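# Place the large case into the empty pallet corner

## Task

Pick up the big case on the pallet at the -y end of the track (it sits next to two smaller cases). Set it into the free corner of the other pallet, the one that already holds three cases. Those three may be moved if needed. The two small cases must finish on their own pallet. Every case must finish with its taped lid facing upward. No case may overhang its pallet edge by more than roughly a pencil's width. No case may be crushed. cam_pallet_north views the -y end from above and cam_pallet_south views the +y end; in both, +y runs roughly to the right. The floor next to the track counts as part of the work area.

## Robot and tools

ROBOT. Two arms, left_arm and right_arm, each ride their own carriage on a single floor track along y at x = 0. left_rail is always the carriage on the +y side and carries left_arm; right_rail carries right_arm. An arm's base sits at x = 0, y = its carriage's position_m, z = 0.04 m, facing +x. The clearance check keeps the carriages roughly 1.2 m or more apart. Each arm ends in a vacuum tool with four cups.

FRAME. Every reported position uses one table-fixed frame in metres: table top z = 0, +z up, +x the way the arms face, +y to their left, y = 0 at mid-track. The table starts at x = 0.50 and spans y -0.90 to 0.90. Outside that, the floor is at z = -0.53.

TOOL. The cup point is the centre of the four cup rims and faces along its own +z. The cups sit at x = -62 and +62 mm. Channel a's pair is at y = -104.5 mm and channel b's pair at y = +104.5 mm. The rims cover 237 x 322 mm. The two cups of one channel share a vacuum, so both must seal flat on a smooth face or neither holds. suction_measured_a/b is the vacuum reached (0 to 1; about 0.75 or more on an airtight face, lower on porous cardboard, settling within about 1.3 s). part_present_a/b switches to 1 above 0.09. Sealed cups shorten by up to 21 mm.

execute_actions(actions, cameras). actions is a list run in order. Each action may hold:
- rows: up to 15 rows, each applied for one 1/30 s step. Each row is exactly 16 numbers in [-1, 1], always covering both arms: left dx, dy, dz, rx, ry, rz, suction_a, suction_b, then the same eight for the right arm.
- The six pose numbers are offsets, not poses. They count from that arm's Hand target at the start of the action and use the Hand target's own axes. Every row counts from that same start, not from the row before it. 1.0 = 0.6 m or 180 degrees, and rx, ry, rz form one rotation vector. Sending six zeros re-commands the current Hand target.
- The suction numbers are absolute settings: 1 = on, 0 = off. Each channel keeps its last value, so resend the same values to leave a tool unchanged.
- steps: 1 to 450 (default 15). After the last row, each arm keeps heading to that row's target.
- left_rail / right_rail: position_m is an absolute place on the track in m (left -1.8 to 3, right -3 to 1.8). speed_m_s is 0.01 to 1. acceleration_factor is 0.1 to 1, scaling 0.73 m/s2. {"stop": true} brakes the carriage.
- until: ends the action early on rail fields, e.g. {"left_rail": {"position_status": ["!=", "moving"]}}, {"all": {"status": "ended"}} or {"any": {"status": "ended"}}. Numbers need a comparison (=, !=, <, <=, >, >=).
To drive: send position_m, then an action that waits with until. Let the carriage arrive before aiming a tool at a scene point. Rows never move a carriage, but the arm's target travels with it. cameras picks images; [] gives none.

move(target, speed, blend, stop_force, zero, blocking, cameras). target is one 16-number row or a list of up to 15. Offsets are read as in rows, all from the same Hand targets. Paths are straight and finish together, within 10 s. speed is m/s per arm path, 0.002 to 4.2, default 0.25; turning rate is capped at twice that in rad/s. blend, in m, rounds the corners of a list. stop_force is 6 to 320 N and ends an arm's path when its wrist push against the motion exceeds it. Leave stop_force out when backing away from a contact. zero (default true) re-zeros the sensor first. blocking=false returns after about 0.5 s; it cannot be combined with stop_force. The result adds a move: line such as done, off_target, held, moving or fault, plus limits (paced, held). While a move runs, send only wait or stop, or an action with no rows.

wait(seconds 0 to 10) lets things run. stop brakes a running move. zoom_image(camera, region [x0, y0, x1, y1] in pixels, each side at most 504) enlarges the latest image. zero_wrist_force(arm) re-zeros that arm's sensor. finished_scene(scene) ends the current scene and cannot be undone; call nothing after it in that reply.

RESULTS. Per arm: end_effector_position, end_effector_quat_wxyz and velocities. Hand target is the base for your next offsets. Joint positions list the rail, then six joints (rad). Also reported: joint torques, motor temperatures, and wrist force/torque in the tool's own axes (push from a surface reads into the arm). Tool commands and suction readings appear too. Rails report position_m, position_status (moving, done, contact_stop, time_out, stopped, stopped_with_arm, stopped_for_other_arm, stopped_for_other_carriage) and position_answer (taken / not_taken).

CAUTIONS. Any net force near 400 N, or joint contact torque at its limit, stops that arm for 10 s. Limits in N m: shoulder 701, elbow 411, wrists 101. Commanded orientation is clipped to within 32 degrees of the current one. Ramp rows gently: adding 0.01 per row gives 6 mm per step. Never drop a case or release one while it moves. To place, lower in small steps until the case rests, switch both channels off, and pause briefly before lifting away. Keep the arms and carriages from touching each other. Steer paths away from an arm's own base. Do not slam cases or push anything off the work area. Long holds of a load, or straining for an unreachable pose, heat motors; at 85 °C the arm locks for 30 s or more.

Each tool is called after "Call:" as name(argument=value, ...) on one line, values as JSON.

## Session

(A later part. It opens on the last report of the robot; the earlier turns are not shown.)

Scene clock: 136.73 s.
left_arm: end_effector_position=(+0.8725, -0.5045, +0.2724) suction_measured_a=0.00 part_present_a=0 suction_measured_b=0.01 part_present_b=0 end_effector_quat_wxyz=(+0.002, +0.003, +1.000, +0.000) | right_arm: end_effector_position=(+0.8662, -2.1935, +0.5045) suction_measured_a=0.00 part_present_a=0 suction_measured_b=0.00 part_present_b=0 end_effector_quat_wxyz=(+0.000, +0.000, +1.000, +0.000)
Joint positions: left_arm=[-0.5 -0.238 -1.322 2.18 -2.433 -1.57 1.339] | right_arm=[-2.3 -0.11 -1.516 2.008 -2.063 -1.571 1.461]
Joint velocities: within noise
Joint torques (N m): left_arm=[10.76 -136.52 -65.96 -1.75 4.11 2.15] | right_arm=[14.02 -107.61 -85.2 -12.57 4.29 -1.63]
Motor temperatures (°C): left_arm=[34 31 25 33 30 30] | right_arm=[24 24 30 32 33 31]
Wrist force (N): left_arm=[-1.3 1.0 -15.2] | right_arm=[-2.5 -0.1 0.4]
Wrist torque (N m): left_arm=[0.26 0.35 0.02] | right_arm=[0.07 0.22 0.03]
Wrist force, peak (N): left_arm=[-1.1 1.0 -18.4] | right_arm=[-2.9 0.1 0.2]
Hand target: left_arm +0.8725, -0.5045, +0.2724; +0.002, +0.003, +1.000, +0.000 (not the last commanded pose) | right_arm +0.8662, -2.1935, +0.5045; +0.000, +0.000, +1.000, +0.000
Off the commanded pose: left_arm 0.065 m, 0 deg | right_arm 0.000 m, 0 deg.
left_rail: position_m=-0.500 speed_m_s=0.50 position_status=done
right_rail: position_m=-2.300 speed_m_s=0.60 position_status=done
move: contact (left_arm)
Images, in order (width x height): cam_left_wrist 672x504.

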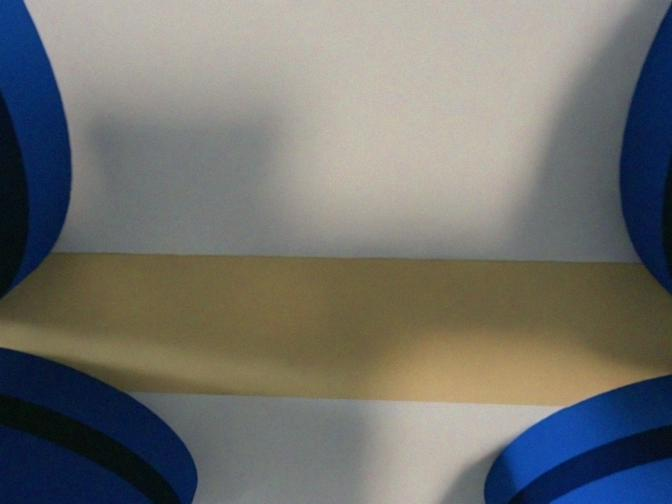

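Call:
execute_actions(actions=[{"rows":[[0,0,0.003,0,0,0,1,1,0,0,0,0,0,0,0,0]],"steps":75}], cameras=[])

Call:
move(target=[[0,0,-0.1,0,0,0,1,1,0,0,0,0,0,0,0,0],[0.0,0.0075,-0.5,0,0,0.001,1,1,0,0,0,0,0,0,0,0]], speed=[0.05,0.15], blend=[0.03,0], cameras=["cam_left_wrist"])

Call:
execute_actions(actions=[{"left_rail":{"position_m":2.59,"speed_m_s":0.5,"acceleration_factor":0.35},"steps":450,"until":{"all":{"status":"ended"}}}], cameras=["cam_pallet_south"])

Scene clock: 139.77 s.
left_arm: end_effector_position=(+0.8725, -0.5045, +0.2706) suction_measured_a=0.85 part_present_a=1 suction_measured_b=0.90 part_present_b=1 end_effector_quat_wxyz=(+0.002, +0.003, +1.000, +0.000) | right_arm: end_effector_position=(+0.8662, -2.1935, +0.5045) suction_measured_a=0.00 part_present_a=0 suction_measured_b=0.00 part_present_b=0 end_effector_quat_wxyz=(+0.000, +0.000, +1.000, +0.000)
Joint positions: left_arm=[-0.5 -0.238 -1.32 2.181 -2.436 -1.57 1.339] | right_arm=[-2.3 -0.11 -1.516 2.008 -2.063 -1.571 1.461]
Joint velocities: within noise
Joint torques (N m): left_arm=[-17.21 -257.03 -146.65 -34.44 -6.63 -4.27] | right_arm=[15.15 -103.77 -85.1 -11.45 5.21 -1.73]
Motor temperatures (°C): left_arm=[34 31 25 33 30 30] | right_arm=[24 24 30 32 33 31]
Wrist force (N): left_arm=[-5.4 -3.9 27.2] | right_arm=[-2.5 0.0 0.5]
Wrist torque (N m): left_arm=[-2.11 0.63 -0.01] | right_arm=[0.06 0.21 0.03]
Wrist force, peak (N): left_arm=[-18.4 -7.3 118.7] | right_arm=[-2.9 0.0 0.6]
Hand target: left_arm +0.8725, -0.5045, +0.2706; +0.002, +0.003, +1.000, +0.000 | right_arm +0.8662, -2.1935, +0.5045; +0.000, +0.000, +1.000, +0.000
Off the commanded pose: left_arm 0.000 m, 0 deg | right_arm 0.000 m, 0 deg.
left_rail: position_m=-0.500 speed_m_s=0.50 position_status=done
right_rail: position_m=-2.300 speed_m_s=0.60 position_status=done
No camera images: "cameras" was empty.

Scene clock: 143.20 s.
left_arm: end_effector_position=(+0.8715, -0.4999, +0.5704) suction_measured_a=0.85 part_present_a=1 suction_measured_b=0.90 part_present_b=1 end_effector_quat_wxyz=(+0.002, +0.004, +1.000, +0.000) | right_arm: end_effector_position=(+0.8662, -2.1935, +0.5045) suction_measured_a=0.00 part_present_a=0 suction_measured_b=0.00 part_present_b=0 end_effector_quat_wxyz=(+0.000, +0.000, +1.000, +0.000)
Joint positions: left_arm=[-0.5 -0.233 -1.554 1.948 -1.969 -1.57 1.347] | right_arm=[-2.3 -0.11 -1.516 2.008 -2.063 -1.571 1.461]
Joint velocities: within noise
Joint torques (N m): left_arm=[29 -227.33 -210.34 -23.18 -3.11 2.54] | right_arm=[16.65 -100.88 -88.45 -11.81 5.62 -1.61]
Motor temperatures (°C): left_arm=[34 31 25 33 30 30] | right_arm=[24 24 30 32 33 31]
Wrist force (N): left_arm=[-5.7 -4.2 26.4] | right_arm=[-2.7 -0.2 0.4]
Wrist torque (N m): left_arm=[-2.17 0.69 -0.03] | right_arm=[0.05 0.24 0.04]
Wrist force, peak (N): left_arm=[-4.8 -4.0 33.9] | right_arm=[-2.9 -0.1 0.6]
Hand target: left_arm +0.8715, -0.4999, +0.5706; +0.002, +0.004, +1.000, +0.000 | right_arm +0.8662, -2.1935, +0.5045; +0.000, +0.000, +1.000, +0.000
Off the commanded pose: left_arm 0.000 m, 0 deg | right_arm 0.000 m, 0 deg.
left_rail: position_m=-0.500 speed_m_s=0.50 position_status=done
right_rail: position_m=-2.300 speed_m_s=0.60 position_status=done
move: done
Images, in order (width x height): cam_left_wrist 672x504.

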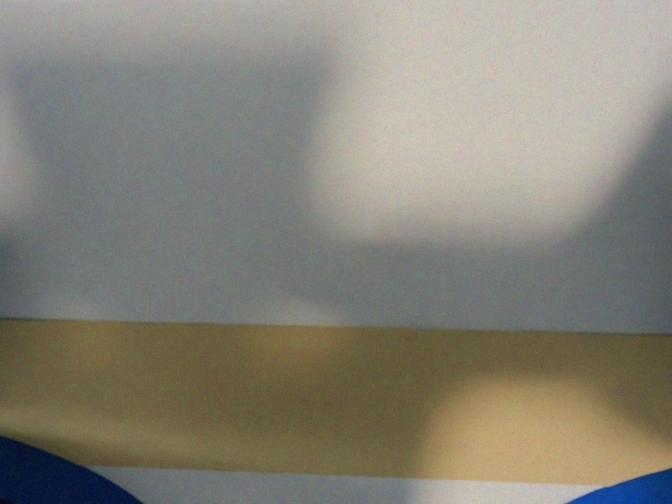

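Scene clock: 151.60 s.
left_arm: end_effector_position=(+0.8715, +2.5901, +0.5706) suction_measured_a=0.85 part_present_a=1 suction_measured_b=0.90 part_present_b=1 end_effector_quat_wxyz=(+0.002, +0.004, +1.000, +0.000) | right_arm: end_effector_position=(+0.8662, -2.1935, +0.5045) suction_measured_a=0.00 part_present_a=0 suction_measured_b=0.00 part_present_b=0 end_effector_quat_wxyz=(+0.000, +0.000, +1.000, +0.000)
Joint positions: left_arm=[2.59 -0.233 -1.554 1.948 -1.968 -1.57 1.347] | right_arm=[-2.3 -0.11 -1.516 2.008 -2.063 -1.571 1.461]
Joint velocities: within noise
Joint torques (N m): left_arm=[-11.69 -215.15 -192.17 -27.42 -6.16 -0.02] | right_arm=[14.41 -101.91 -89.57 -11.17 5.07 -1.82]
Motor temperatures (°C): left_arm=[34 31 25 33 30 30] | right_arm=[24 24 30 32 33 31]
Wrist force (N): left_arm=[-5.4 -4.2 26.9] | right_arm=[-2.4 0.1 0.3]
Wrist torque (N m): left_arm=[-2.17 0.68 -0.02] | right_arm=[0.08 0.20 0.04]
Wrist force, peak (N): left_arm=[-5.8 -13.5 27.0] | right_arm=[-2.9 -0.1 0.6]
Hand target: left_arm +0.8715, +2.5900, +0.5706; +0.002, +0.004, +1.000, +0.000 | right_arm +0.8662, -2.1935, +0.5045; +0.000, +0.000, +1.000, +0.000
Tool commands: left_gripper/suction_a=+1.0 left_gripper/suction_b=+1.0 right_gripper/suction_a=+0.0 right_gripper/suction_b=+0.0
Off the commanded pose: left_arm 0.000 m, 0 deg | right_arm 0.000 m, 0 deg.
left_rail: position_m=2.590 speed_m_s=0.50 position_status=done
right_rail: position_m=-2.300 speed_m_s=0.60 position_status=done
Images, in order (width x height): cam_pallet_south 672x504.

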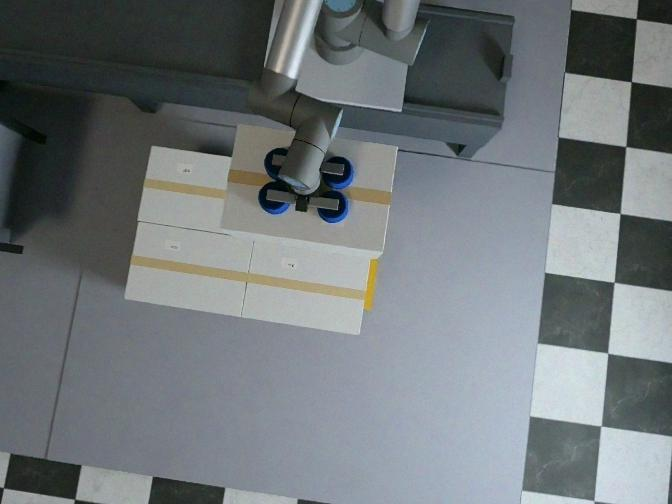

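Call:
move(target=[0.085,0,0.8,0,0,0,1,1,0,0,0,0,0,0,0,0], speed=0.12, cameras=["cam_pallet_south","cam_left_wrist"])

Call:
zoom_image(camera="cam_pallet_south", region=[210, 130, 410, 280])

Scene clock: 165.97 s.
left_arm: end_effector_position=(+0.8367, +2.5889, +0.1451) suction_measured_a=0.85 part_present_a=1 suction_measured_b=0.90 part_present_b=1 end_effector_quat_wxyz=(+0.017, +0.004, +1.000, -0.002) | right_arm: end_effector_position=(+0.8662, -2.1935, +0.5045) suction_measured_a=0.00 part_present_a=0 suction_measured_b=0.00 part_present_b=0 end_effector_quat_wxyz=(+0.000, +0.000, +1.000, +0.000)
Joint positions: left_arm=[2.59 -0.245 -1.197 2.3 -2.708 -1.567 1.334] | right_arm=[-2.3 -0.11 -1.516 2.008 -2.063 -1.571 1.461]
Joint velocities: within noise
Joint torques (N m): left_arm=[2.55 -185.32 -92.19 -20.4 -2.88 -0.98] | right_arm=[20.07 -101.55 -91.74 -11.45 4.67 -1.24]
Motor temperatures (°C): left_arm=[34 31 25 33 30 30] | right_arm=[24 24 30 32 33 31]
Wrist force (N): left_arm=[22.0 -1.2 -67.8] | right_arm=[-2.6 -0.1 0.6]
Wrist torque (N m): left_arm=[-7.16 -9.66 -0.91] | right_arm=[0.06 0.23 0.03]
Wrist force, peak (N): left_arm=[94.1 4.6 -315.2] | right_arm=[-3.0 0.0 0.3]
Hand target: left_arm +0.8367, +2.5889, +0.1451; +0.017, +0.004, +1.000, -0.002 (not the last commanded pose) | right_arm +0.8662, -2.1935, +0.5045; +0.000, +0.000, +1.000, +0.000
Tool commands: left_gripper/suction_a=+1.0 left_gripper/suction_b=+1.0 right_gripper/suction_a=+0.0 right_gripper/suction_b=+0.0
Off the commanded pose: left_arm 0.057 m, 2 deg | right_arm 0.000 m, 0 deg.
FORCE FAULT: contact force on the left arm reached its limit, and that arm stopped for 10 seconds. The contact can be on any part of that arm, not only on its tool. That arm's remaining commands of this call were not run. That arm's target is now where it stood when the stop ended, not its last command. That arm accepts commands again.
left_rail: position_m=2.590 speed_m_s=0.50 position_status=done
right_rail: position_m=-2.300 speed_m_s=0.60 position_status=done
move: fault (left_arm)
Images, in order (width x height): cam_pallet_south 672x504, cam_left_wrist 672x504.

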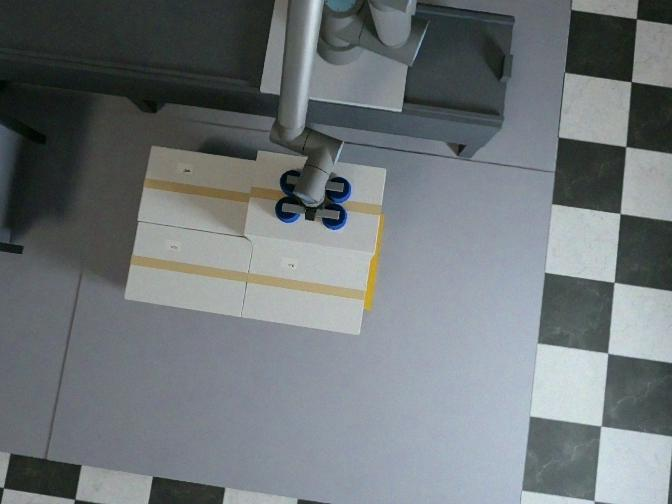

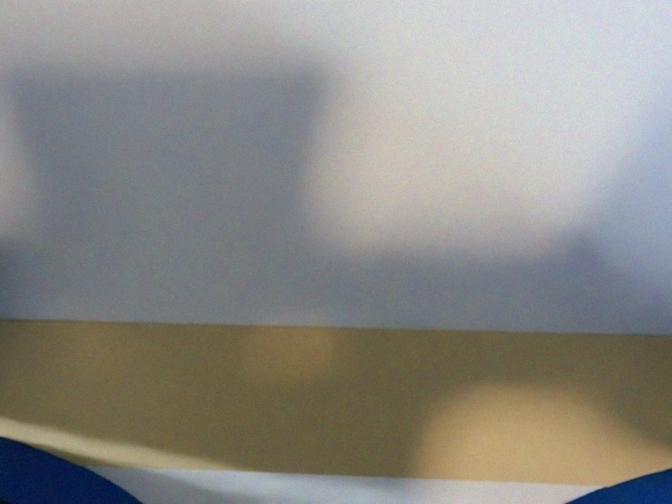

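Scaled by 2.520.

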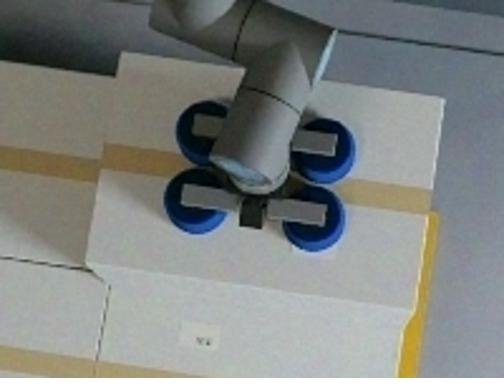

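Call:
move(target=[0,0,-0.2,0,0,0,1,1,0,0,0,0,0,0,0,0], speed=0.06, cameras=["cam_pallet_south","cam_left_wrist"])

Call:
zoom_image(camera="cam_pallet_south", region=[110, 120, 410, 350])

Scene clock: 168.60 s.
left_arm: end_effector_position=(+0.8328, +2.5894, +0.2648) suction_measured_a=0.85 part_present_a=1 suction_measured_b=0.90 part_present_b=1 end_effector_quat_wxyz=(+0.017, +0.004, +1.000, -0.002) | right_arm: end_effector_position=(+0.8662, -2.1935, +0.5045) suction_measured_a=0.00 part_present_a=0 suction_measured_b=0.00 part_present_b=0 end_effector_quat_wxyz=(+0.000, +0.000, +1.000, +0.000)
Joint positions: left_arm=[2.59 -0.246 -1.354 2.253 -2.503 -1.567 1.334] | right_arm=[-2.3 -0.11 -1.516 2.008 -2.063 -1.571 1.461]
Joint velocities: within noise
Joint torques (N m): left_arm=[-29.08 -238.96 -155.14 -25.82 -3.76 -4.31] | right_arm=[14.89 -101.28 -93.48 -11.44 4.89 -1.5]
Motor temperatures (°C): left_arm=[34 31 25 33 30 30] | right_arm=[24 24 30 32 33 31]
Wrist force (N): left_arm=[-2.0 2.2 21.9] | right_arm=[-2.7 0.0 0.3]
Wrist torque (N m): left_arm=[-1.31 0.35 0.02] | right_arm=[0.07 0.24 0.03]
Wrist force, peak (N): left_arm=[25.7 -2.0 -67.0] | right_arm=[-3.0 0.0 0.4]
Hand target: left_arm +0.8328, +2.5894, +0.2650; +0.017, +0.004, +1.000, -0.002 | right_arm +0.8662, -2.1935, +0.5045; +0.000, +0.000, +1.000, +0.000
Off the commanded pose: left_arm 0.000 m, 0 deg | right_arm 0.000 m, 0 deg.
left_rail: position_m=2.590 speed_m_s=0.50 position_status=done
right_rail: position_m=-2.300 speed_m_s=0.60 position_status=done
move: done
Images, in order (width x height): cam_pallet_south 672x504, cam_left_wrist 672x504.

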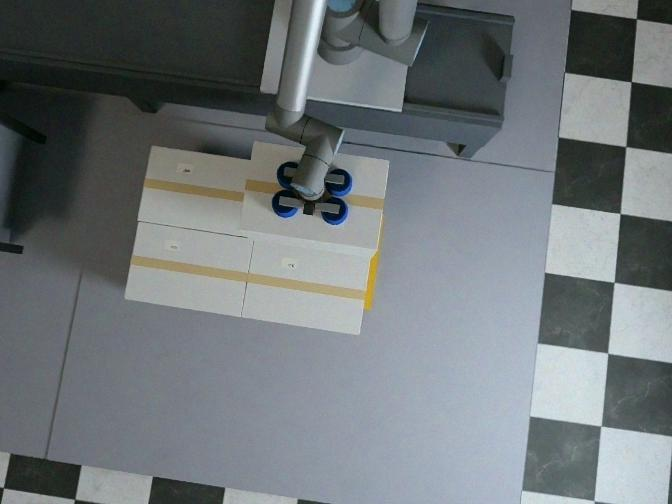

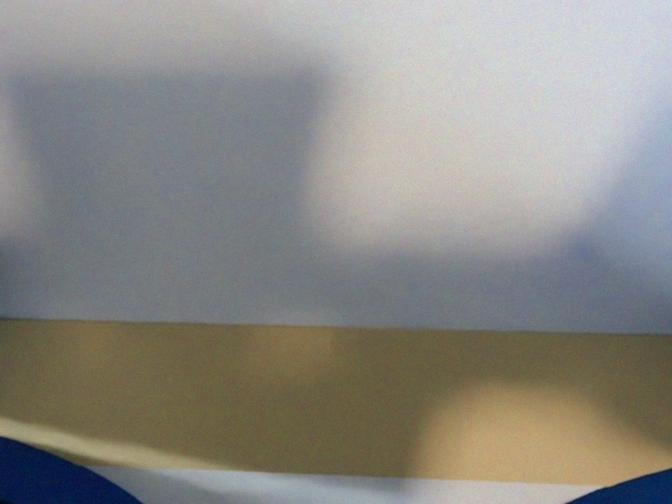

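Scaled by 1.680.

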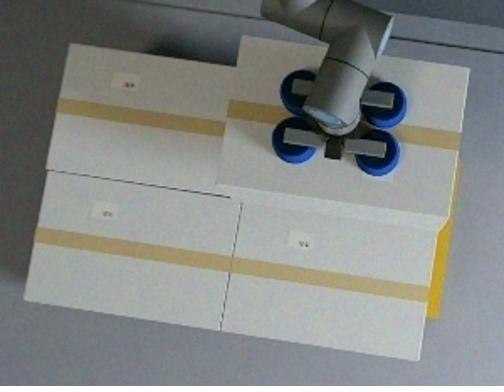

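Call:
move(target=[0.0238,0,0,0,0.0097,0,1,1,0,0,0,0,0,0,0,0], speed=0.04, cameras=["cam_pallet_south","cam_low"])

Call:
zoom_image(camera="cam_pallet_south", region=[210, 130, 410, 280])

Call:
zoom_image(camera="cam_pallet_south", region=[110, 120, 410, 350])

Scene clock: 169.93 s.
left_arm: end_effector_position=(+0.8186, +2.5895, +0.2646) suction_measured_a=0.85 part_present_a=1 suction_measured_b=0.90 part_present_b=1 end_effector_quat_wxyz=(+0.001, +0.004, +1.000, -0.002) | right_arm: end_effector_position=(+0.8662, -2.1935, +0.5045) suction_measured_a=0.00 part_present_a=0 suction_measured_b=0.00 part_present_b=0 end_effector_quat_wxyz=(+0.000, +0.000, +1.000, +0.000)
Joint positions: left_arm=[2.59 -0.248 -1.364 2.258 -2.468 -1.574 1.332] | right_arm=[-2.3 -0.11 -1.516 2.008 -2.063 -1.571 1.461]
Joint velocities: within noise
Joint torques (N m): left_arm=[-28.49 -236.29 -130.87 -24.08 -7.1 -4.14] | right_arm=[14.59 -99 -94.5 -11.36 5.07 -2.1]
Motor temperatures (°C): left_arm=[34 31 25 33 30 30] | right_arm=[24 24 30 32 33 31]
Wrist force (N): left_arm=[-2.3 2.0 22.5] | right_arm=[-2.6 -0.2 0.4]
Wrist torque (N m): left_arm=[-1.36 0.28 -0.01] | right_arm=[0.05 0.23 0.03]
Wrist force, peak (N): left_arm=[-3.5 2.6 23.5] | right_arm=[-2.9 -0.1 0.4]
Hand target: left_arm +0.8185, +2.5895, +0.2646; +0.001, +0.004, +1.000, -0.002 | right_arm +0.8662, -2.1935, +0.5045; +0.000, +0.000, +1.000, +0.000
Off the commanded pose: left_arm 0.000 m, 0 deg | right_arm 0.000 m, 0 deg.
left_rail: position_m=2.590 speed_m_s=0.50 position_status=done
right_rail: position_m=-2.300 speed_m_s=0.60 position_status=done
move: done
Images, in order (width x height): cam_low 672x504, cam_pallet_south 672x504.

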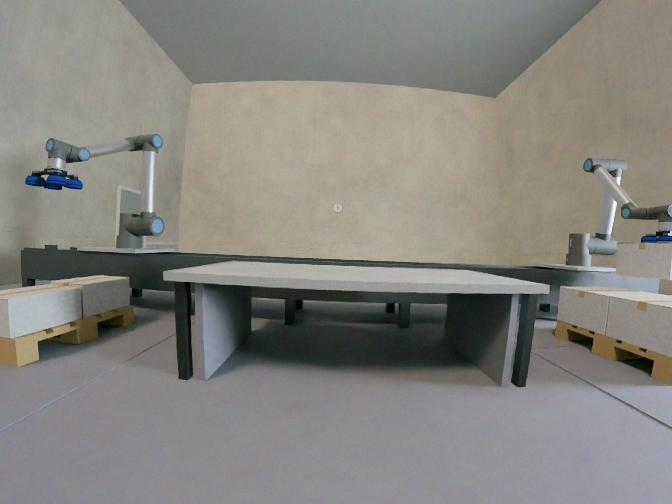

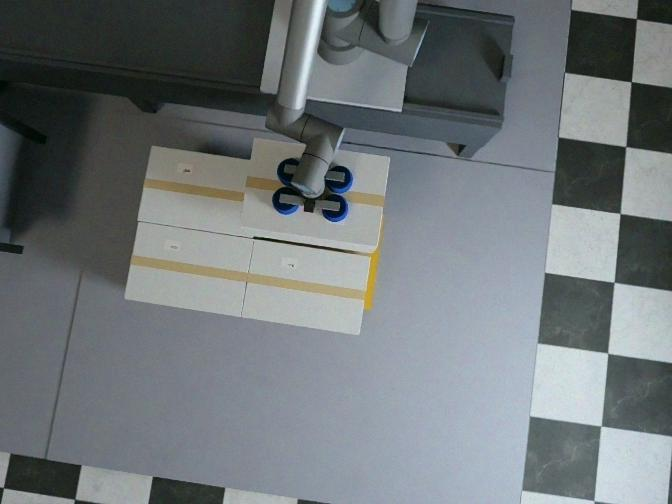

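Scaled by 2.520.

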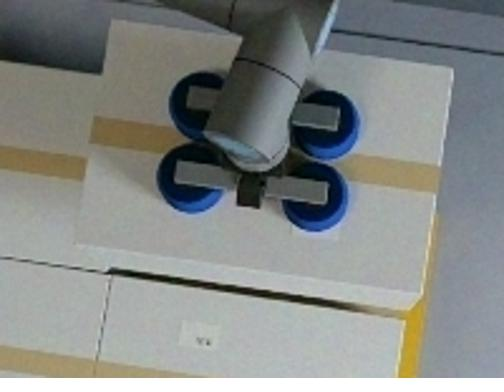

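Scaled by 1.680.

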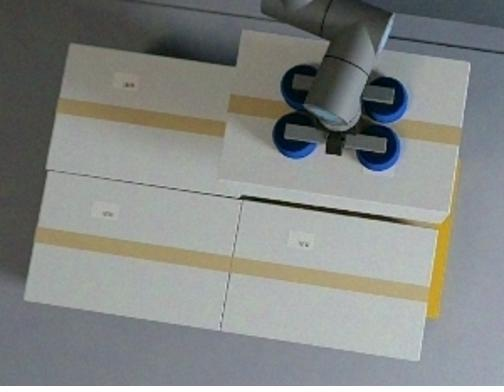

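Call:
move(target=[0.001,0,0.25,0,0,0,1,1,0,0,0,0,0,0,0,0], speed=0.03, stop_force=25, cameras=["cam_pallet_south","cam_left_wrist"])

Call:
zoom_image(camera="cam_pallet_south", region=[210, 130, 410, 280])

Scene clock: 176.23 s.
left_arm: end_effector_position=(+0.8183, +2.5889, +0.1146) suction_measured_a=0.85 part_present_a=1 suction_measured_b=0.90 part_present_b=1 end_effector_quat_wxyz=(+0.001, +0.004, +1.000, -0.002) | right_arm: end_effector_position=(+0.8662, -2.1935, +0.5045) suction_measured_a=0.00 part_present_a=0 suction_measured_b=0.00 part_present_b=0 end_effector_quat_wxyz=(+0.000, +0.000, +1.000, +0.000)
Joint positions: left_arm=[2.59 -0.248 -1.167 2.322 -2.729 -1.574 1.331] | right_arm=[-2.3 -0.11 -1.516 2.008 -2.063 -1.571 1.461]
Joint velocities: within noise
Joint torques (N m): left_arm=[-28.47 -223.69 -94.21 -34.52 -6.06 -4.52] | right_arm=[17.2 -95.41 -92.58 -11.3 4.41 -1.75]
Motor temperatures (°C): left_arm=[34 31 25 33 30 30] | right_arm=[24 24 30 32 33 31]
Wrist force (N): left_arm=[-2.2 1.9 22.0] | right_arm=[-2.5 -0.2 0.7]
Wrist torque (N m): left_arm=[-1.38 0.26 -0.01] | right_arm=[0.04 0.21 0.03]
Wrist force, peak (N): left_arm=[-1.9 2.4 26.4] | right_arm=[-3.0 0.1 0.3]
Hand target: left_arm +0.8183, +2.5889, +0.1146; +0.001, +0.004, +1.000, -0.002 | right_arm +0.8662, -2.1935, +0.5045; +0.000, +0.000, +1.000, +0.000
Off the commanded pose: left_arm 0.000 m, 0 deg | right_arm 0.000 m, 0 deg.
left_rail: position_m=2.590 speed_m_s=0.50 position_status=done
right_rail: position_m=-2.300 speed_m_s=0.60 position_status=done
move: done
Images, in order (width x height): cam_pallet_south 672x504, cam_left_wrist 672x504.

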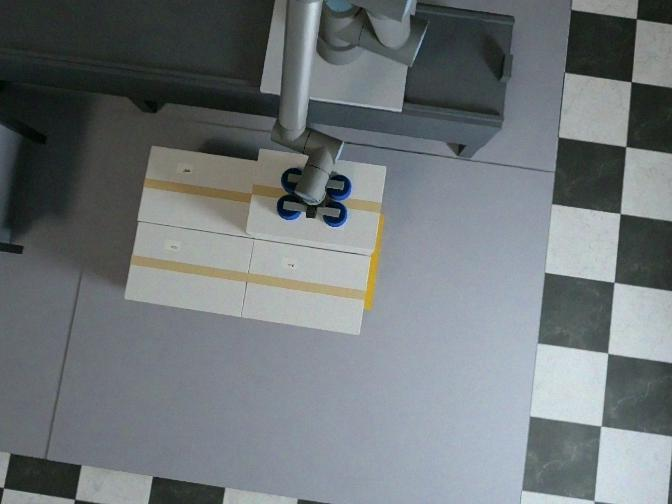

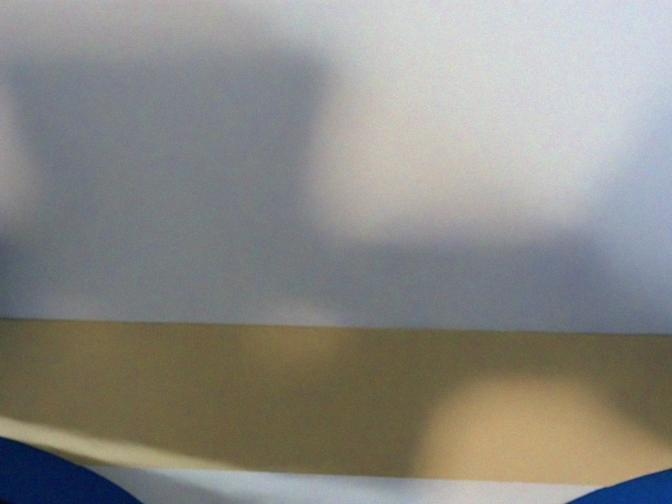

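Scaled by 2.520.

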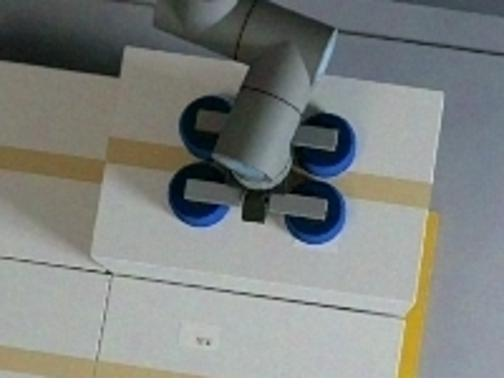

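Call:
move(target=[0.0005,0,0.27,0,0,0,1,1,0,0,0,0,0,0,0,0], speed=0.02, stop_force=25, cameras=["cam_pallet_south"])

Call:
zoom_image(camera="cam_pallet_south", region=[210, 130, 410, 280])

Scene clock: 185.50 s.
left_arm: end_effector_position=(+0.8184, +2.5883, -0.0474) suction_measured_a=0.85 part_present_a=1 suction_measured_b=0.90 part_present_b=1 end_effector_quat_wxyz=(+0.001, +0.004, +1.000, -0.002) | right_arm: end_effector_position=(+0.8662, -2.1935, +0.5045) suction_measured_a=0.00 part_present_a=0 suction_measured_b=0.00 part_present_b=0 end_effector_quat_wxyz=(+0.000, +0.000, +1.000, +0.000)
Joint positions: left_arm=[2.59 -0.249 -0.917 2.338 -2.995 -1.574 1.33] | right_arm=[-2.3 -0.11 -1.516 2.008 -2.063 -1.571 1.461]
Joint velocities: within noise
Joint torques (N m): left_arm=[-27.73 -248.68 -62.48 -34.49 -1.65 -4.43] | right_arm=[18.78 -98.88 -97.16 -11.84 4.81 -1.37]
Motor temperatures (°C): left_arm=[34 31 25 33 30 30] | right_arm=[24 24 30 32 33 31]
Wrist force (N): left_arm=[-2.5 1.9 22.7] | right_arm=[-2.8 0.1 0.3]
Wrist torque (N m): left_arm=[-1.37 0.31 0.00] | right_arm=[0.08 0.25 0.04]
Wrist force, peak (N): left_arm=[-2.3 2.5 25.5] | right_arm=[-2.9 0.0 0.4]
Hand target: left_arm +0.8184, +2.5883, -0.0474; +0.001, +0.004, +1.000, -0.002 | right_arm +0.8662, -2.1935, +0.5045; +0.000, +0.000, +1.000, +0.000
Off the commanded pose: left_arm 0.000 m, 0 deg | right_arm 0.000 m, 0 deg.
left_rail: position_m=2.590 speed_m_s=0.50 position_status=done
right_rail: position_m=-2.300 speed_m_s=0.60 position_status=done
move: done
Images, in order (width x height): cam_pallet_south 672x504.

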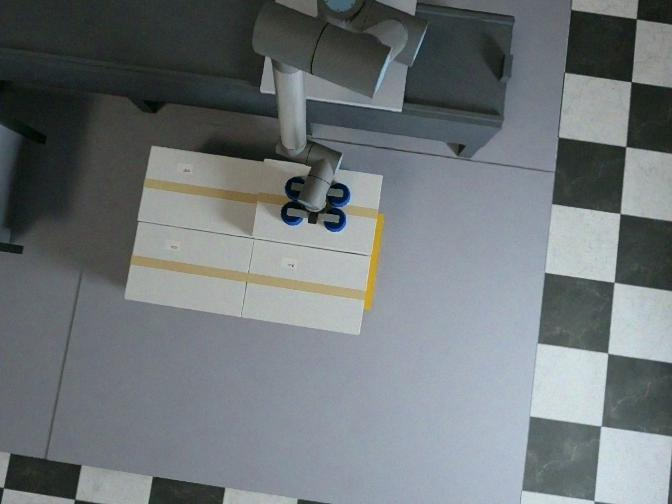

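Scaled by 2.520.

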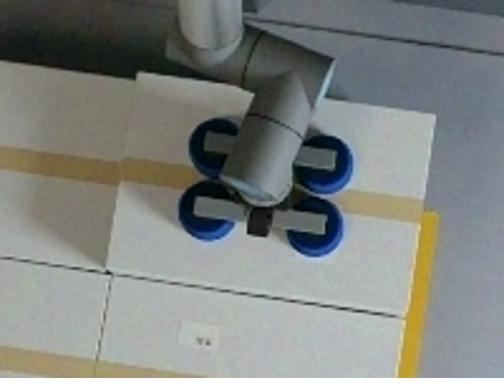

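Call:
move(target=[0.0005,0,0.15,0,0,0,1,1,0,0,0,0,0,0,0,0], speed=0.01, stop_force=25, cameras=["cam_pallet_south"])

Call:
move(target=[0,0,0.05,0,0,0,1,1,0,0,0,0,0,0,0,0], speed=0.004, stop_force=80, cameras=["cam_pallet_south"])

Call:
zoom_image(camera="cam_pallet_south", region=[210, 130, 410, 280])

Scene clock: 194.00 s.
left_arm: end_effector_position=(+0.8184, +2.5881, -0.1175) suction_measured_a=0.85 part_present_a=1 suction_measured_b=0.90 part_present_b=1 end_effector_quat_wxyz=(+0.001, +0.004, +1.000, -0.002) | right_arm: end_effector_position=(+0.8662, -2.1935, +0.5045) suction_measured_a=0.00 part_present_a=0 suction_measured_b=0.00 part_present_b=0 end_effector_quat_wxyz=(+0.000, +0.000, +1.000, +0.000)
Joint positions: left_arm=[2.59 -0.249 -0.806 2.327 -3.095 -1.574 1.33] | right_arm=[-2.3 -0.11 -1.516 2.008 -2.063 -1.571 1.461]
Joint velocities: within noise
Joint torques (N m): left_arm=[-9.73 -282.72 -25.22 -24 -1.64 -2.38] | right_arm=[11.47 -98.18 -97.11 -11.04 5.01 -1.54]
Motor temperatures (°C): left_arm=[34 31 25 33 30 30] | right_arm=[24 24 30 32 33 31]
Wrist force (N): left_arm=[-5.8 -2.3 -0.7] | right_arm=[-2.4 -0.1 0.5]
Wrist torque (N m): left_arm=[-5.74 3.65 -0.01] | right_arm=[0.06 0.20 0.04]
Wrist force, peak (N): left_arm=[-2.5 2.6 23.2] | right_arm=[-2.9 -0.3 0.6]
Hand target: left_arm +0.8184, +2.5881, -0.1175; +0.001, +0.004, +1.000, -0.002 (not the last commanded pose) | right_arm +0.8662, -2.1935, +0.5045; +0.000, +0.000, +1.000, +0.000
Off the commanded pose: left_arm 0.020 m, 0 deg | right_arm 0.000 m, 0 deg.
left_rail: position_m=2.590 speed_m_s=0.50 position_status=done
right_rail: position_m=-2.300 speed_m_s=0.60 position_status=done
move: contact (left_arm)
Images, in order (width x height): cam_pallet_south 672x504.

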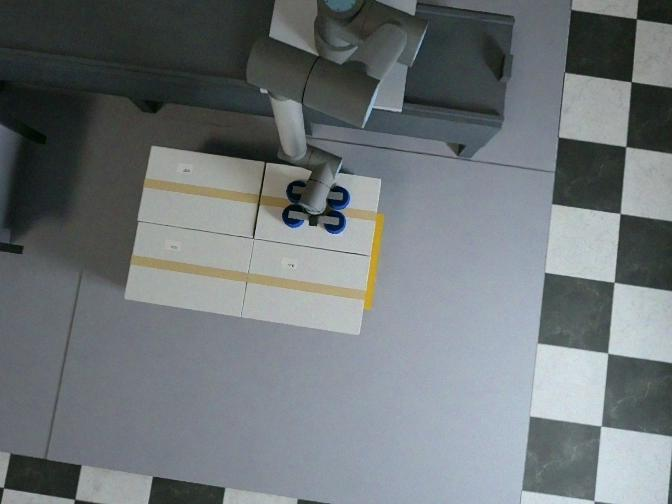

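Scene clock: 196.20 s.
left_arm: end_effector_position=(+0.8185, +2.5880, -0.1217) suction_measured_a=0.85 part_present_a=1 suction_measured_b=0.90 part_present_b=1 end_effector_quat_wxyz=(+0.001, +0.004, +1.000, -0.002) | right_arm: end_effector_position=(+0.8662, -2.1935, +0.5045) suction_measured_a=0.00 part_present_a=0 suction_measured_b=0.00 part_present_b=0 end_effector_quat_wxyz=(+0.000, +0.000, +1.000, +0.000)
Joint positions: left_arm=[2.59 -0.249 -0.799 2.326 -3.101 -1.574 1.33] | right_arm=[-2.3 -0.11 -1.516 2.008 -2.063 -1.571 1.461]
Joint velocities: within noise
Joint torques (N m): left_arm=[-6.84 -225.92 -11.59 -18.75 -2.38 -3.05] | right_arm=[14.45 -99.5 -98.94 -11.45 4.8 -1.61]
Motor temperatures (°C): left_arm=[34 31 25 33 30 30] | right_arm=[24 24 30 32 33 31]
Wrist force (N): left_arm=[-20.4 3.6 -80.7] | right_arm=[-2.3 -0.1 0.4]
Wrist torque (N m): left_arm=[-8.07 14.36 0.58] | right_arm=[0.06 0.19 0.04]
Wrist force, peak (N): left_arm=[-22.2 2.4 -82.2] | right_arm=[-2.7 0.0 0.6]
Hand target: left_arm +0.8185, +2.5880, -0.1217; +0.001, +0.004, +1.000, -0.002 (not the last commanded pose) | right_arm +0.8662, -2.1935, +0.5045; +0.000, +0.000, +1.000, +0.000
Off the commanded pose: left_arm 0.026 m, 0 deg | right_arm 0.000 m, 0 deg.
left_rail: position_m=2.590 speed_m_s=0.50 position_status=done
right_rail: position_m=-2.300 speed_m_s=0.60 position_status=done
move: contact (left_arm)
Images, in order (width x height): cam_pallet_south 672x504.

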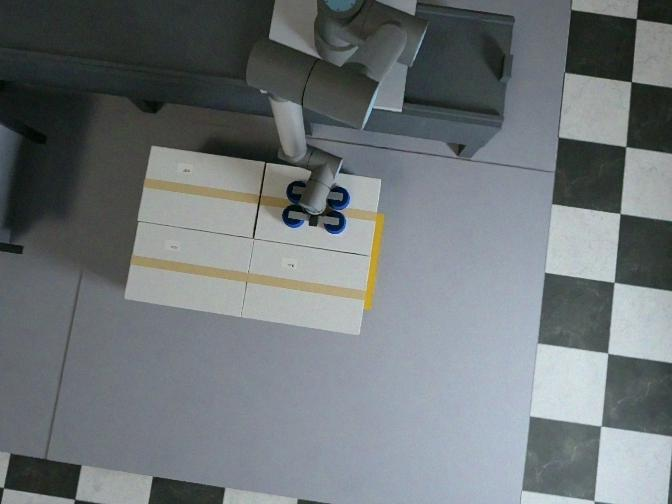

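Scaled by 2.520.

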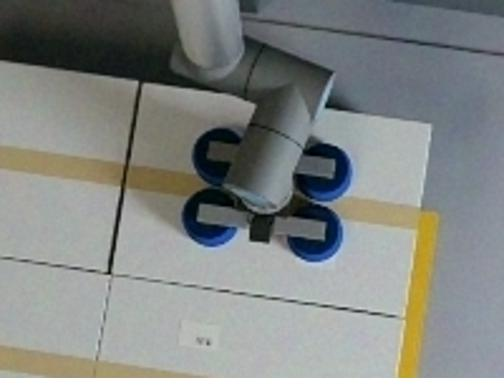

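Call:
move(target=[0,0,0.03,0,0,0,1,1,0,0,0,0,0,0,0,0], speed=0.003, stop_force=20, cameras=[])

Call:
execute_actions(actions=[{"rows":[[0,0,0,0,0,0,0,0,0,0,0,0,0,0,0,0]],"steps":45}], cameras=[])

Call:
move(target=[0,0,-0.1,0,0,0,0,0,0,0,0,0,0,0,0,0], speed=0.05, cameras=[])

Call:
move(target=[0,0,-0.9,0,0,0,0,0,0,0,0,0,0,0,0,0], speed=0.15, cameras=["cam_pallet_south","cam_left_wrist"])

Call:
zoom_image(camera="cam_pallet_south", region=[110, 120, 410, 350])

Scene clock: 198.37 s.
left_arm: end_effector_position=(+0.8185, +2.5880, -0.1238) suction_measured_a=0.85 part_present_a=1 suction_measured_b=0.90 part_present_b=1 end_effector_quat_wxyz=(+0.001, +0.004, +1.000, -0.002) | right_arm: end_effector_position=(+0.8662, -2.1935, +0.5045) suction_measured_a=0.00 part_present_a=0 suction_measured_b=0.00 part_present_b=0 end_effector_quat_wxyz=(+0.000, +0.000, +1.000, +0.000)
Joint positions: left_arm=[2.59 -0.249 -0.796 2.325 -3.104 -1.574 1.33] | right_arm=[-2.3 -0.11 -1.516 2.008 -2.063 -1.571 1.461]
Joint velocities: within noise
Joint torques (N m): left_arm=[-12.99 -212.74 -6.25 -16.48 -2.36 -4.16] | right_arm=[18.41 -96.88 -100.36 -10.89 4.43 -1.71]
Motor temperatures (°C): left_arm=[34 31 25 33 30 30] | right_arm=[24 24 30 32 33 31]
Wrist force (N): left_arm=[-23.4 4.6 -100.5] | right_arm=[-2.3 0.0 0.2]
Wrist torque (N m): left_arm=[-8.34 16.46 0.62] | right_arm=[0.08 0.19 0.03]
Wrist force, peak (N): left_arm=[-25.8 3.8 -101.4] | right_arm=[-3.0 -0.1 0.2]
Hand target: left_arm +0.8185, +2.5880, -0.1238; +0.001, +0.004, +1.000, -0.002 (not the last commanded pose) | right_arm +0.8662, -2.1935, +0.5045; +0.000, +0.000, +1.000, +0.000
Off the commanded pose: left_arm 0.016 m, 0 deg | right_arm 0.000 m, 0 deg.
left_rail: position_m=2.590 speed_m_s=0.50 position_status=done
right_rail: position_m=-2.300 speed_m_s=0.60 position_status=done
move: contact (left_arm)
No camera images: "cameras" was empty.

Scene clock: 200.07 s.
left_arm: end_effector_position=(+0.8185, +2.5880, -0.1238) suction_measured_a=0.00 part_present_a=0 suction_measured_b=0.01 part_present_b=0 end_effector_quat_wxyz=(+0.001, +0.004, +1.000, -0.002) | right_arm: end_effector_position=(+0.8662, -2.1935, +0.5045) suction_measured_a=0.00 part_present_a=0 suction_measured_b=0.00 part_present_b=0 end_effector_quat_wxyz=(+0.000, +0.000, +1.000, +0.000)
Joint positions: left_arm=[2.59 -0.249 -0.796 2.325 -3.104 -1.574 1.33] | right_arm=[-2.3 -0.11 -1.516 2.008 -2.063 -1.571 1.461]
Joint velocities: within noise
Joint torques (N m): left_arm=[-11.5 -51.98 -4.66 15.13 3.69 -3.75] | right_arm=[18.16 -96.88 -103.32 -10.89 4.45 -1.37]
Motor temperatures (°C): left_arm=[34 31 25 33 30 30] | right_arm=[24 24 30 32 33 31]
Wrist force (N): left_arm=[8.2 5.5 -155.8] | right_arm=[-2.4 0.0 0.4]
Wrist torque (N m): left_arm=[-0.29 0.73 0.01] | right_arm=[0.07 0.20 0.03]
Wrist force, peak (N): left_arm=[8.5 4.7 -156.6] | right_arm=[-3.0 -0.3 0.3]
Hand target: left_arm +0.8185, +2.5880, -0.1238; +0.001, +0.004, +1.000, -0.002 | right_arm +0.8662, -2.1935, +0.5045; +0.000, +0.000, +1.000, +0.000
Off the commanded pose: left_arm 0.000 m, 0 deg | right_arm 0.000 m, 0 deg.
left_rail: position_m=2.590 speed_m_s=0.50 position_status=done
right_rail: position_m=-2.300 speed_m_s=0.60 position_status=done
No camera images: "cameras" was empty.

Scene clock: 201.73 s.
left_arm: end_effector_position=(+0.8183, +2.5883, -0.0640) suction_measured_a=0.00 part_present_a=0 suction_measured_b=0.01 part_present_b=0 end_effector_quat_wxyz=(+0.001, +0.004, +1.000, -0.002) end_effector_velocity=(-0.001, +0.000, +0.001) end_effector_angular_velocity=(+0.001, +0.002, +0.000) | right_arm: end_effector_position=(+0.8662, -2.1935, +0.5045) suction_measured_a=0.00 part_present_a=0 suction_measured_b=0.00 part_present_b=0 end_effector_quat_wxyz=(+0.000, +0.000, +1.000, +0.000)
Joint positions: left_arm=[2.59 -0.249 -0.891 2.336 -3.02 -1.574 1.33] | right_arm=[-2.3 -0.11 -1.516 2.008 -2.063 -1.571 1.461]
Joint velocities: left_arm=[0 0 -0.003 0 0.005 0 0] | right_arm=[within noise]
Joint torques (N m): left_arm=[29.97 -183.61 -9.28 -3.36 3.52 2.74] | right_arm=[15 -99.38 -100.07 -11.84 5.19 -1.41]
Motor temperatures (°C): left_arm=[34 31 25 33 30 30] | right_arm=[24 24 30 32 33 31]
Wrist force (N): left_arm=[-2.7 -1.1 -5.0] | right_arm=[-2.3 -0.4 0.3]
Wrist torque (N m): left_arm=[-0.13 0.41 -0.01] | right_arm=[0.01 0.19 0.03]
Wrist force, peak (N): left_arm=[8.0 5.4 -156.3] | right_arm=[-2.9 -0.2 0.3]
Hand target: left_arm +0.8183, +2.5883, -0.0638; +0.001, +0.004, +1.000, -0.002 | right_arm +0.8662, -2.1935, +0.5045; +0.000, +0.000, +1.000, +0.000
Off the commanded pose: left_arm 0.000 m, 0 deg | right_arm 0.000 m, 0 deg.
left_rail: position_m=2.590 speed_m_s=0.50 position_status=done
right_rail: position_m=-2.300 speed_m_s=0.60 position_status=done
move: done
No camera images: "cameras" was empty.

Scene clock: 205.97 s.
left_arm: end_effector_position=(+0.8168, +2.5903, +0.4760) suction_measured_a=0.00 part_present_a=0 suction_measured_b=0.01 part_present_b=0 end_effector_quat_wxyz=(+0.001, +0.004, +1.000, -0.002) | right_arm: end_effector_position=(+0.8662, -2.1935, +0.5045) suction_measured_a=0.00 part_present_a=0 suction_measured_b=0.00 part_present_b=0 end_effector_quat_wxyz=(+0.000, +0.000, +1.000, +0.000)
Joint positions: left_arm=[2.59 -0.247 -1.563 2.103 -2.114 -1.574 1.332] | right_arm=[-2.3 -0.11 -1.516 2.008 -2.063 -1.571 1.461]
Joint velocities: within noise
Joint torques (N m): left_arm=[11.54 -107.81 -97.8 -2.64 -2.23 -0.49] | right_arm=[18.67 -103 -99.89 -11.47 4.34 -1.56]
Motor temperatures (°C): left_arm=[34 31 25 33 30 30] | right_arm=[24 24 30 32 33 31]
Wrist force (N): left_arm=[-3.1 -0.8 -4.6] | right_arm=[-2.4 -0.1 0.4]
Wrist torque (N m): left_arm=[-0.09 0.41 -0.05] | right_arm=[0.06 0.20 0.04]
Wrist force, peak (N): left_arm=[-2.9 -1.1 -7.0] | right_arm=[-2.9 -0.2 0.4]
Hand target: left_arm +0.8168, +2.5903, +0.4762; +0.001, +0.004, +1.000, -0.002 | right_arm +0.8662, -2.1935, +0.5045; +0.000, +0.000, +1.000, +0.000
Off the commanded pose: left_arm 0.000 m, 0 deg | right_arm 0.000 m, 0 deg.
left_rail: position_m=2.590 speed_m_s=0.50 position_status=done
right_rail: position_m=-2.300 speed_m_s=0.60 position_status=done
move: done
Images, in order (width x height): cam_pallet_south 672x504, cam_left_wrist 672x504.

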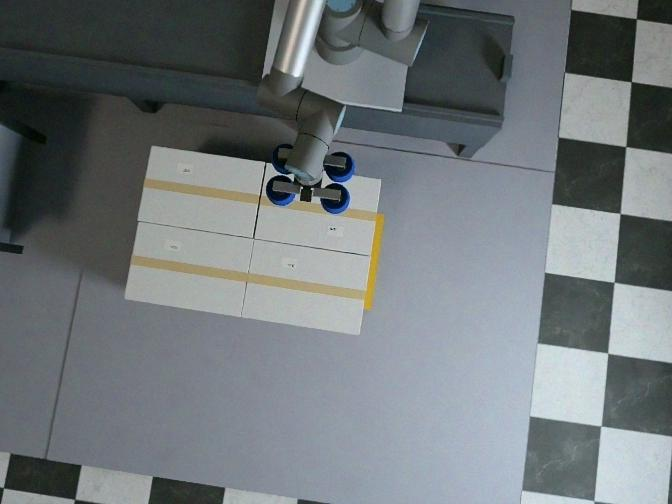

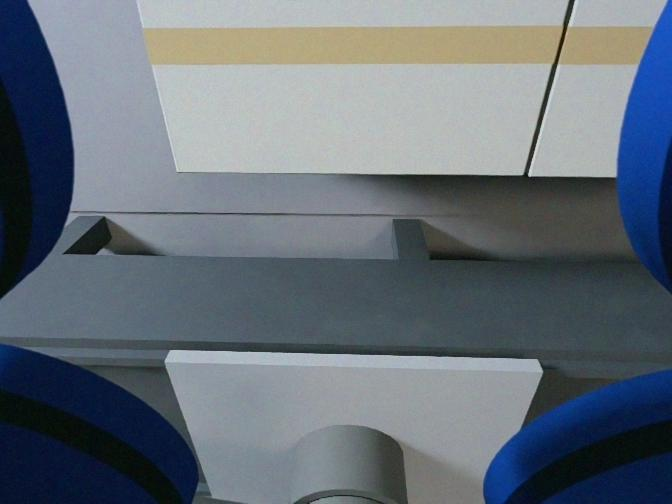

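Scaled by 1.680.

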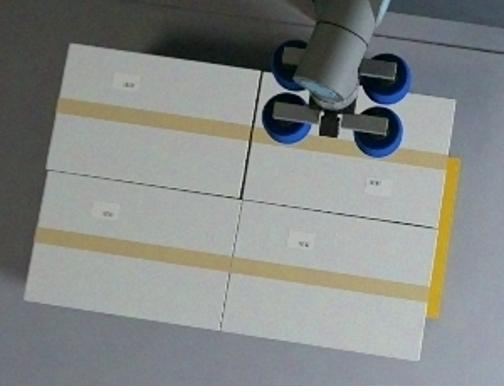

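Call:
move(target=[-0.05,0.58,0.075,0,-0.172,0,0,0,0,0,0,0,0,0,0,0], speed=0.2, cameras=["cam_left_wrist"])

Call:
zoom_image(camera="cam_left_wrist", region=[100, 0, 600, 300])

Scene clock: 208.70 s.
left_arm: end_effector_position=(+0.8499, +2.9377, +0.4300) suction_measured_a=0.00 part_present_a=0 suction_measured_b=0.01 part_present_b=0 end_effector_quat_wxyz=(+0.268, +0.004, +0.963, -0.003) | right_arm: end_effector_position=(+0.8662, -2.1935, +0.5045) suction_measured_a=0.00 part_present_a=0 suction_measured_b=0.00 part_present_b=0 end_effector_quat_wxyz=(+0.000, +0.000, +1.000, +0.000)
Joint positions: left_arm=[2.59 0.204 -1.427 2.248 -2.924 -1.683 1.751] | right_arm=[-2.3 -0.11 -1.516 2.008 -2.063 -1.571 1.461]
Joint velocities: within noise
Joint torques (N m): left_arm=[37.79 -88.37 -80 -16.25 -5.8 2.23] | right_arm=[15.43 -100.92 -100.05 -11.03 4.61 -1.61]
Motor temperatures (°C): left_arm=[34 31 25 33 30 30] | right_arm=[24 24 30 32 33 31]
Wrist force (N): left_arm=[-3.4 0.4 -4.3] | right_arm=[-2.9 -0.3 0.4]
Wrist torque (N m): left_arm=[-0.07 0.72 0.00] | right_arm=[0.04 0.26 0.04]
Wrist force, peak (N): left_arm=[-3.3 -4.0 -5.3] | right_arm=[-3.0 0.0 0.2]
Hand target: left_arm +0.8500, +2.9378, +0.4300; +0.268, +0.004, +0.963, -0.003 | right_arm +0.8662, -2.1935, +0.5045; +0.000, +0.000, +1.000, +0.000
Off the commanded pose: left_arm 0.000 m, 0 deg | right_arm 0.000 m, 0 deg.
left_rail: position_m=2.590 speed_m_s=0.50 position_status=done
right_rail: position_m=-2.300 speed_m_s=0.60 position_status=done
move: done
Images, in order (width x height): cam_left_wrist 672x504.

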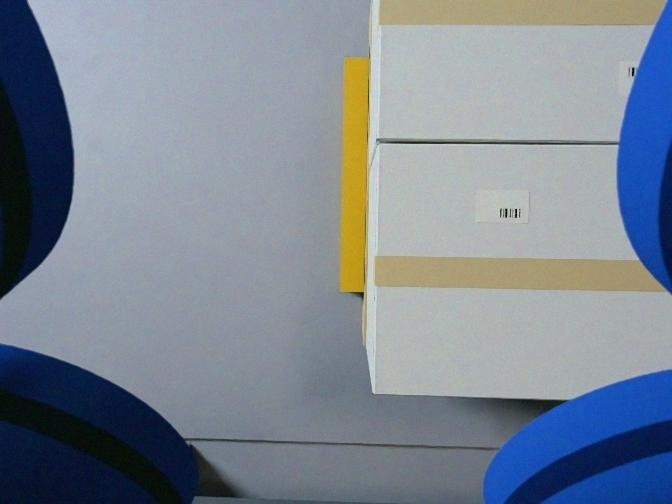

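Scaled by 1.008.

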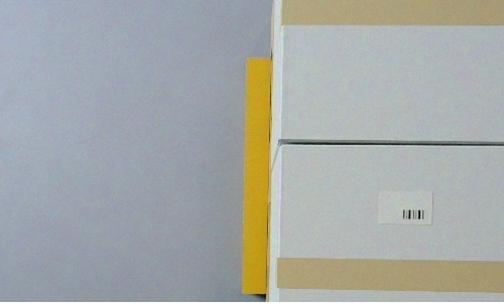

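Call:
zoom_image(camera="cam_left_wrist", region=[330, 280, 430, 410])

Call:
zoom_image(camera="cam_left_wrist", region=[330, 0, 430, 170])

Call:
move(target=[0,0.06,0,0,0,0,0,0,0,0,0,0,0,0,0,0], speed=0.1, cameras=["cam_left_wrist"])

Call:
zoom_image(camera="cam_left_wrist", region=[380, 240, 500, 400])

Scaled by 3.877.

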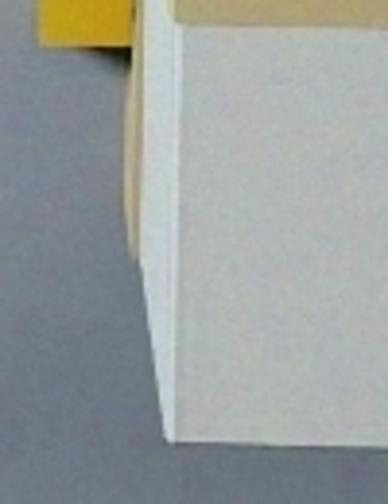

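Scaled by 2.965.

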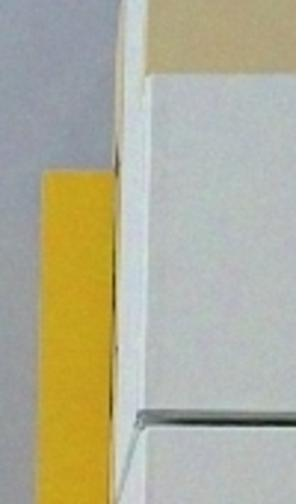

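Scene clock: 209.83 s.
left_arm: end_effector_position=(+0.8503, +2.9735, +0.4298) suction_measured_a=0.00 part_present_a=0 suction_measured_b=0.01 part_present_b=0 end_effector_quat_wxyz=(+0.268, +0.004, +0.963, -0.003) | right_arm: end_effector_position=(+0.8662, -2.1935, +0.5045) suction_measured_a=0.00 part_present_a=0 suction_measured_b=0.00 part_present_b=0 end_effector_quat_wxyz=(+0.000, +0.000, +1.000, +0.000)
Joint positions: left_arm=[2.59 0.249 -1.41 2.226 -2.915 -1.706 1.791] | right_arm=[-2.3 -0.11 -1.516 2.008 -2.063 -1.571 1.461]
Joint velocities: within noise
Joint torques (N m): left_arm=[31.76 -92.47 -82.51 -5.16 -6.85 2.16] | right_arm=[14.28 -99.67 -99.31 -10.85 4.68 -1.06]
Motor temperatures (°C): left_arm=[34 31 25 33 30 30] | right_arm=[24 24 30 32 33 31]
Wrist force (N): left_arm=[-3.6 -0.2 -3.7] | right_arm=[-2.5 0.1 0.2]
Wrist torque (N m): left_arm=[-0.15 0.75 0.01] | right_arm=[0.08 0.21 0.04]
Wrist force, peak (N): left_arm=[-4.0 -0.8 -4.7] | right_arm=[-2.9 0.0 0.2]
Hand target: left_arm +0.8503, +2.9738, +0.4298; +0.268, +0.004, +0.963, -0.003 | right_arm +0.8662, -2.1935, +0.5045; +0.000, +0.000, +1.000, +0.000
Off the commanded pose: left_arm 0.000 m, 0 deg | right_arm 0.000 m, 0 deg.
left_rail: position_m=2.590 speed_m_s=0.50 position_status=done
right_rail: position_m=-2.300 speed_m_s=0.60 position_status=done
move: done
Images, in order (width x height): cam_left_wrist 672x504.

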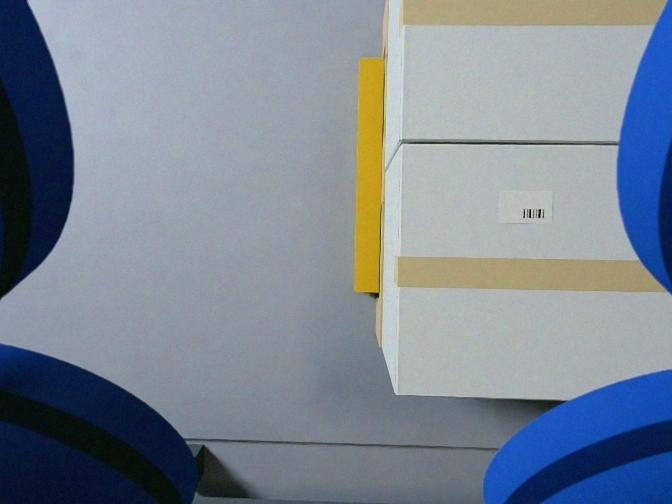

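Scaled by 3.150.

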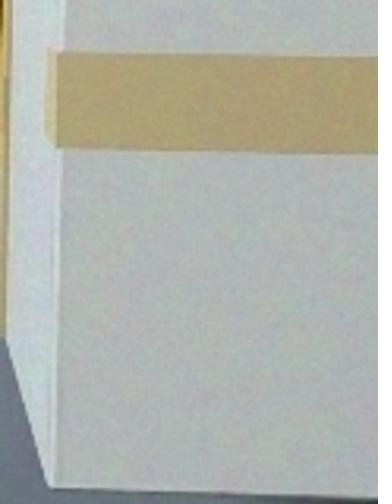

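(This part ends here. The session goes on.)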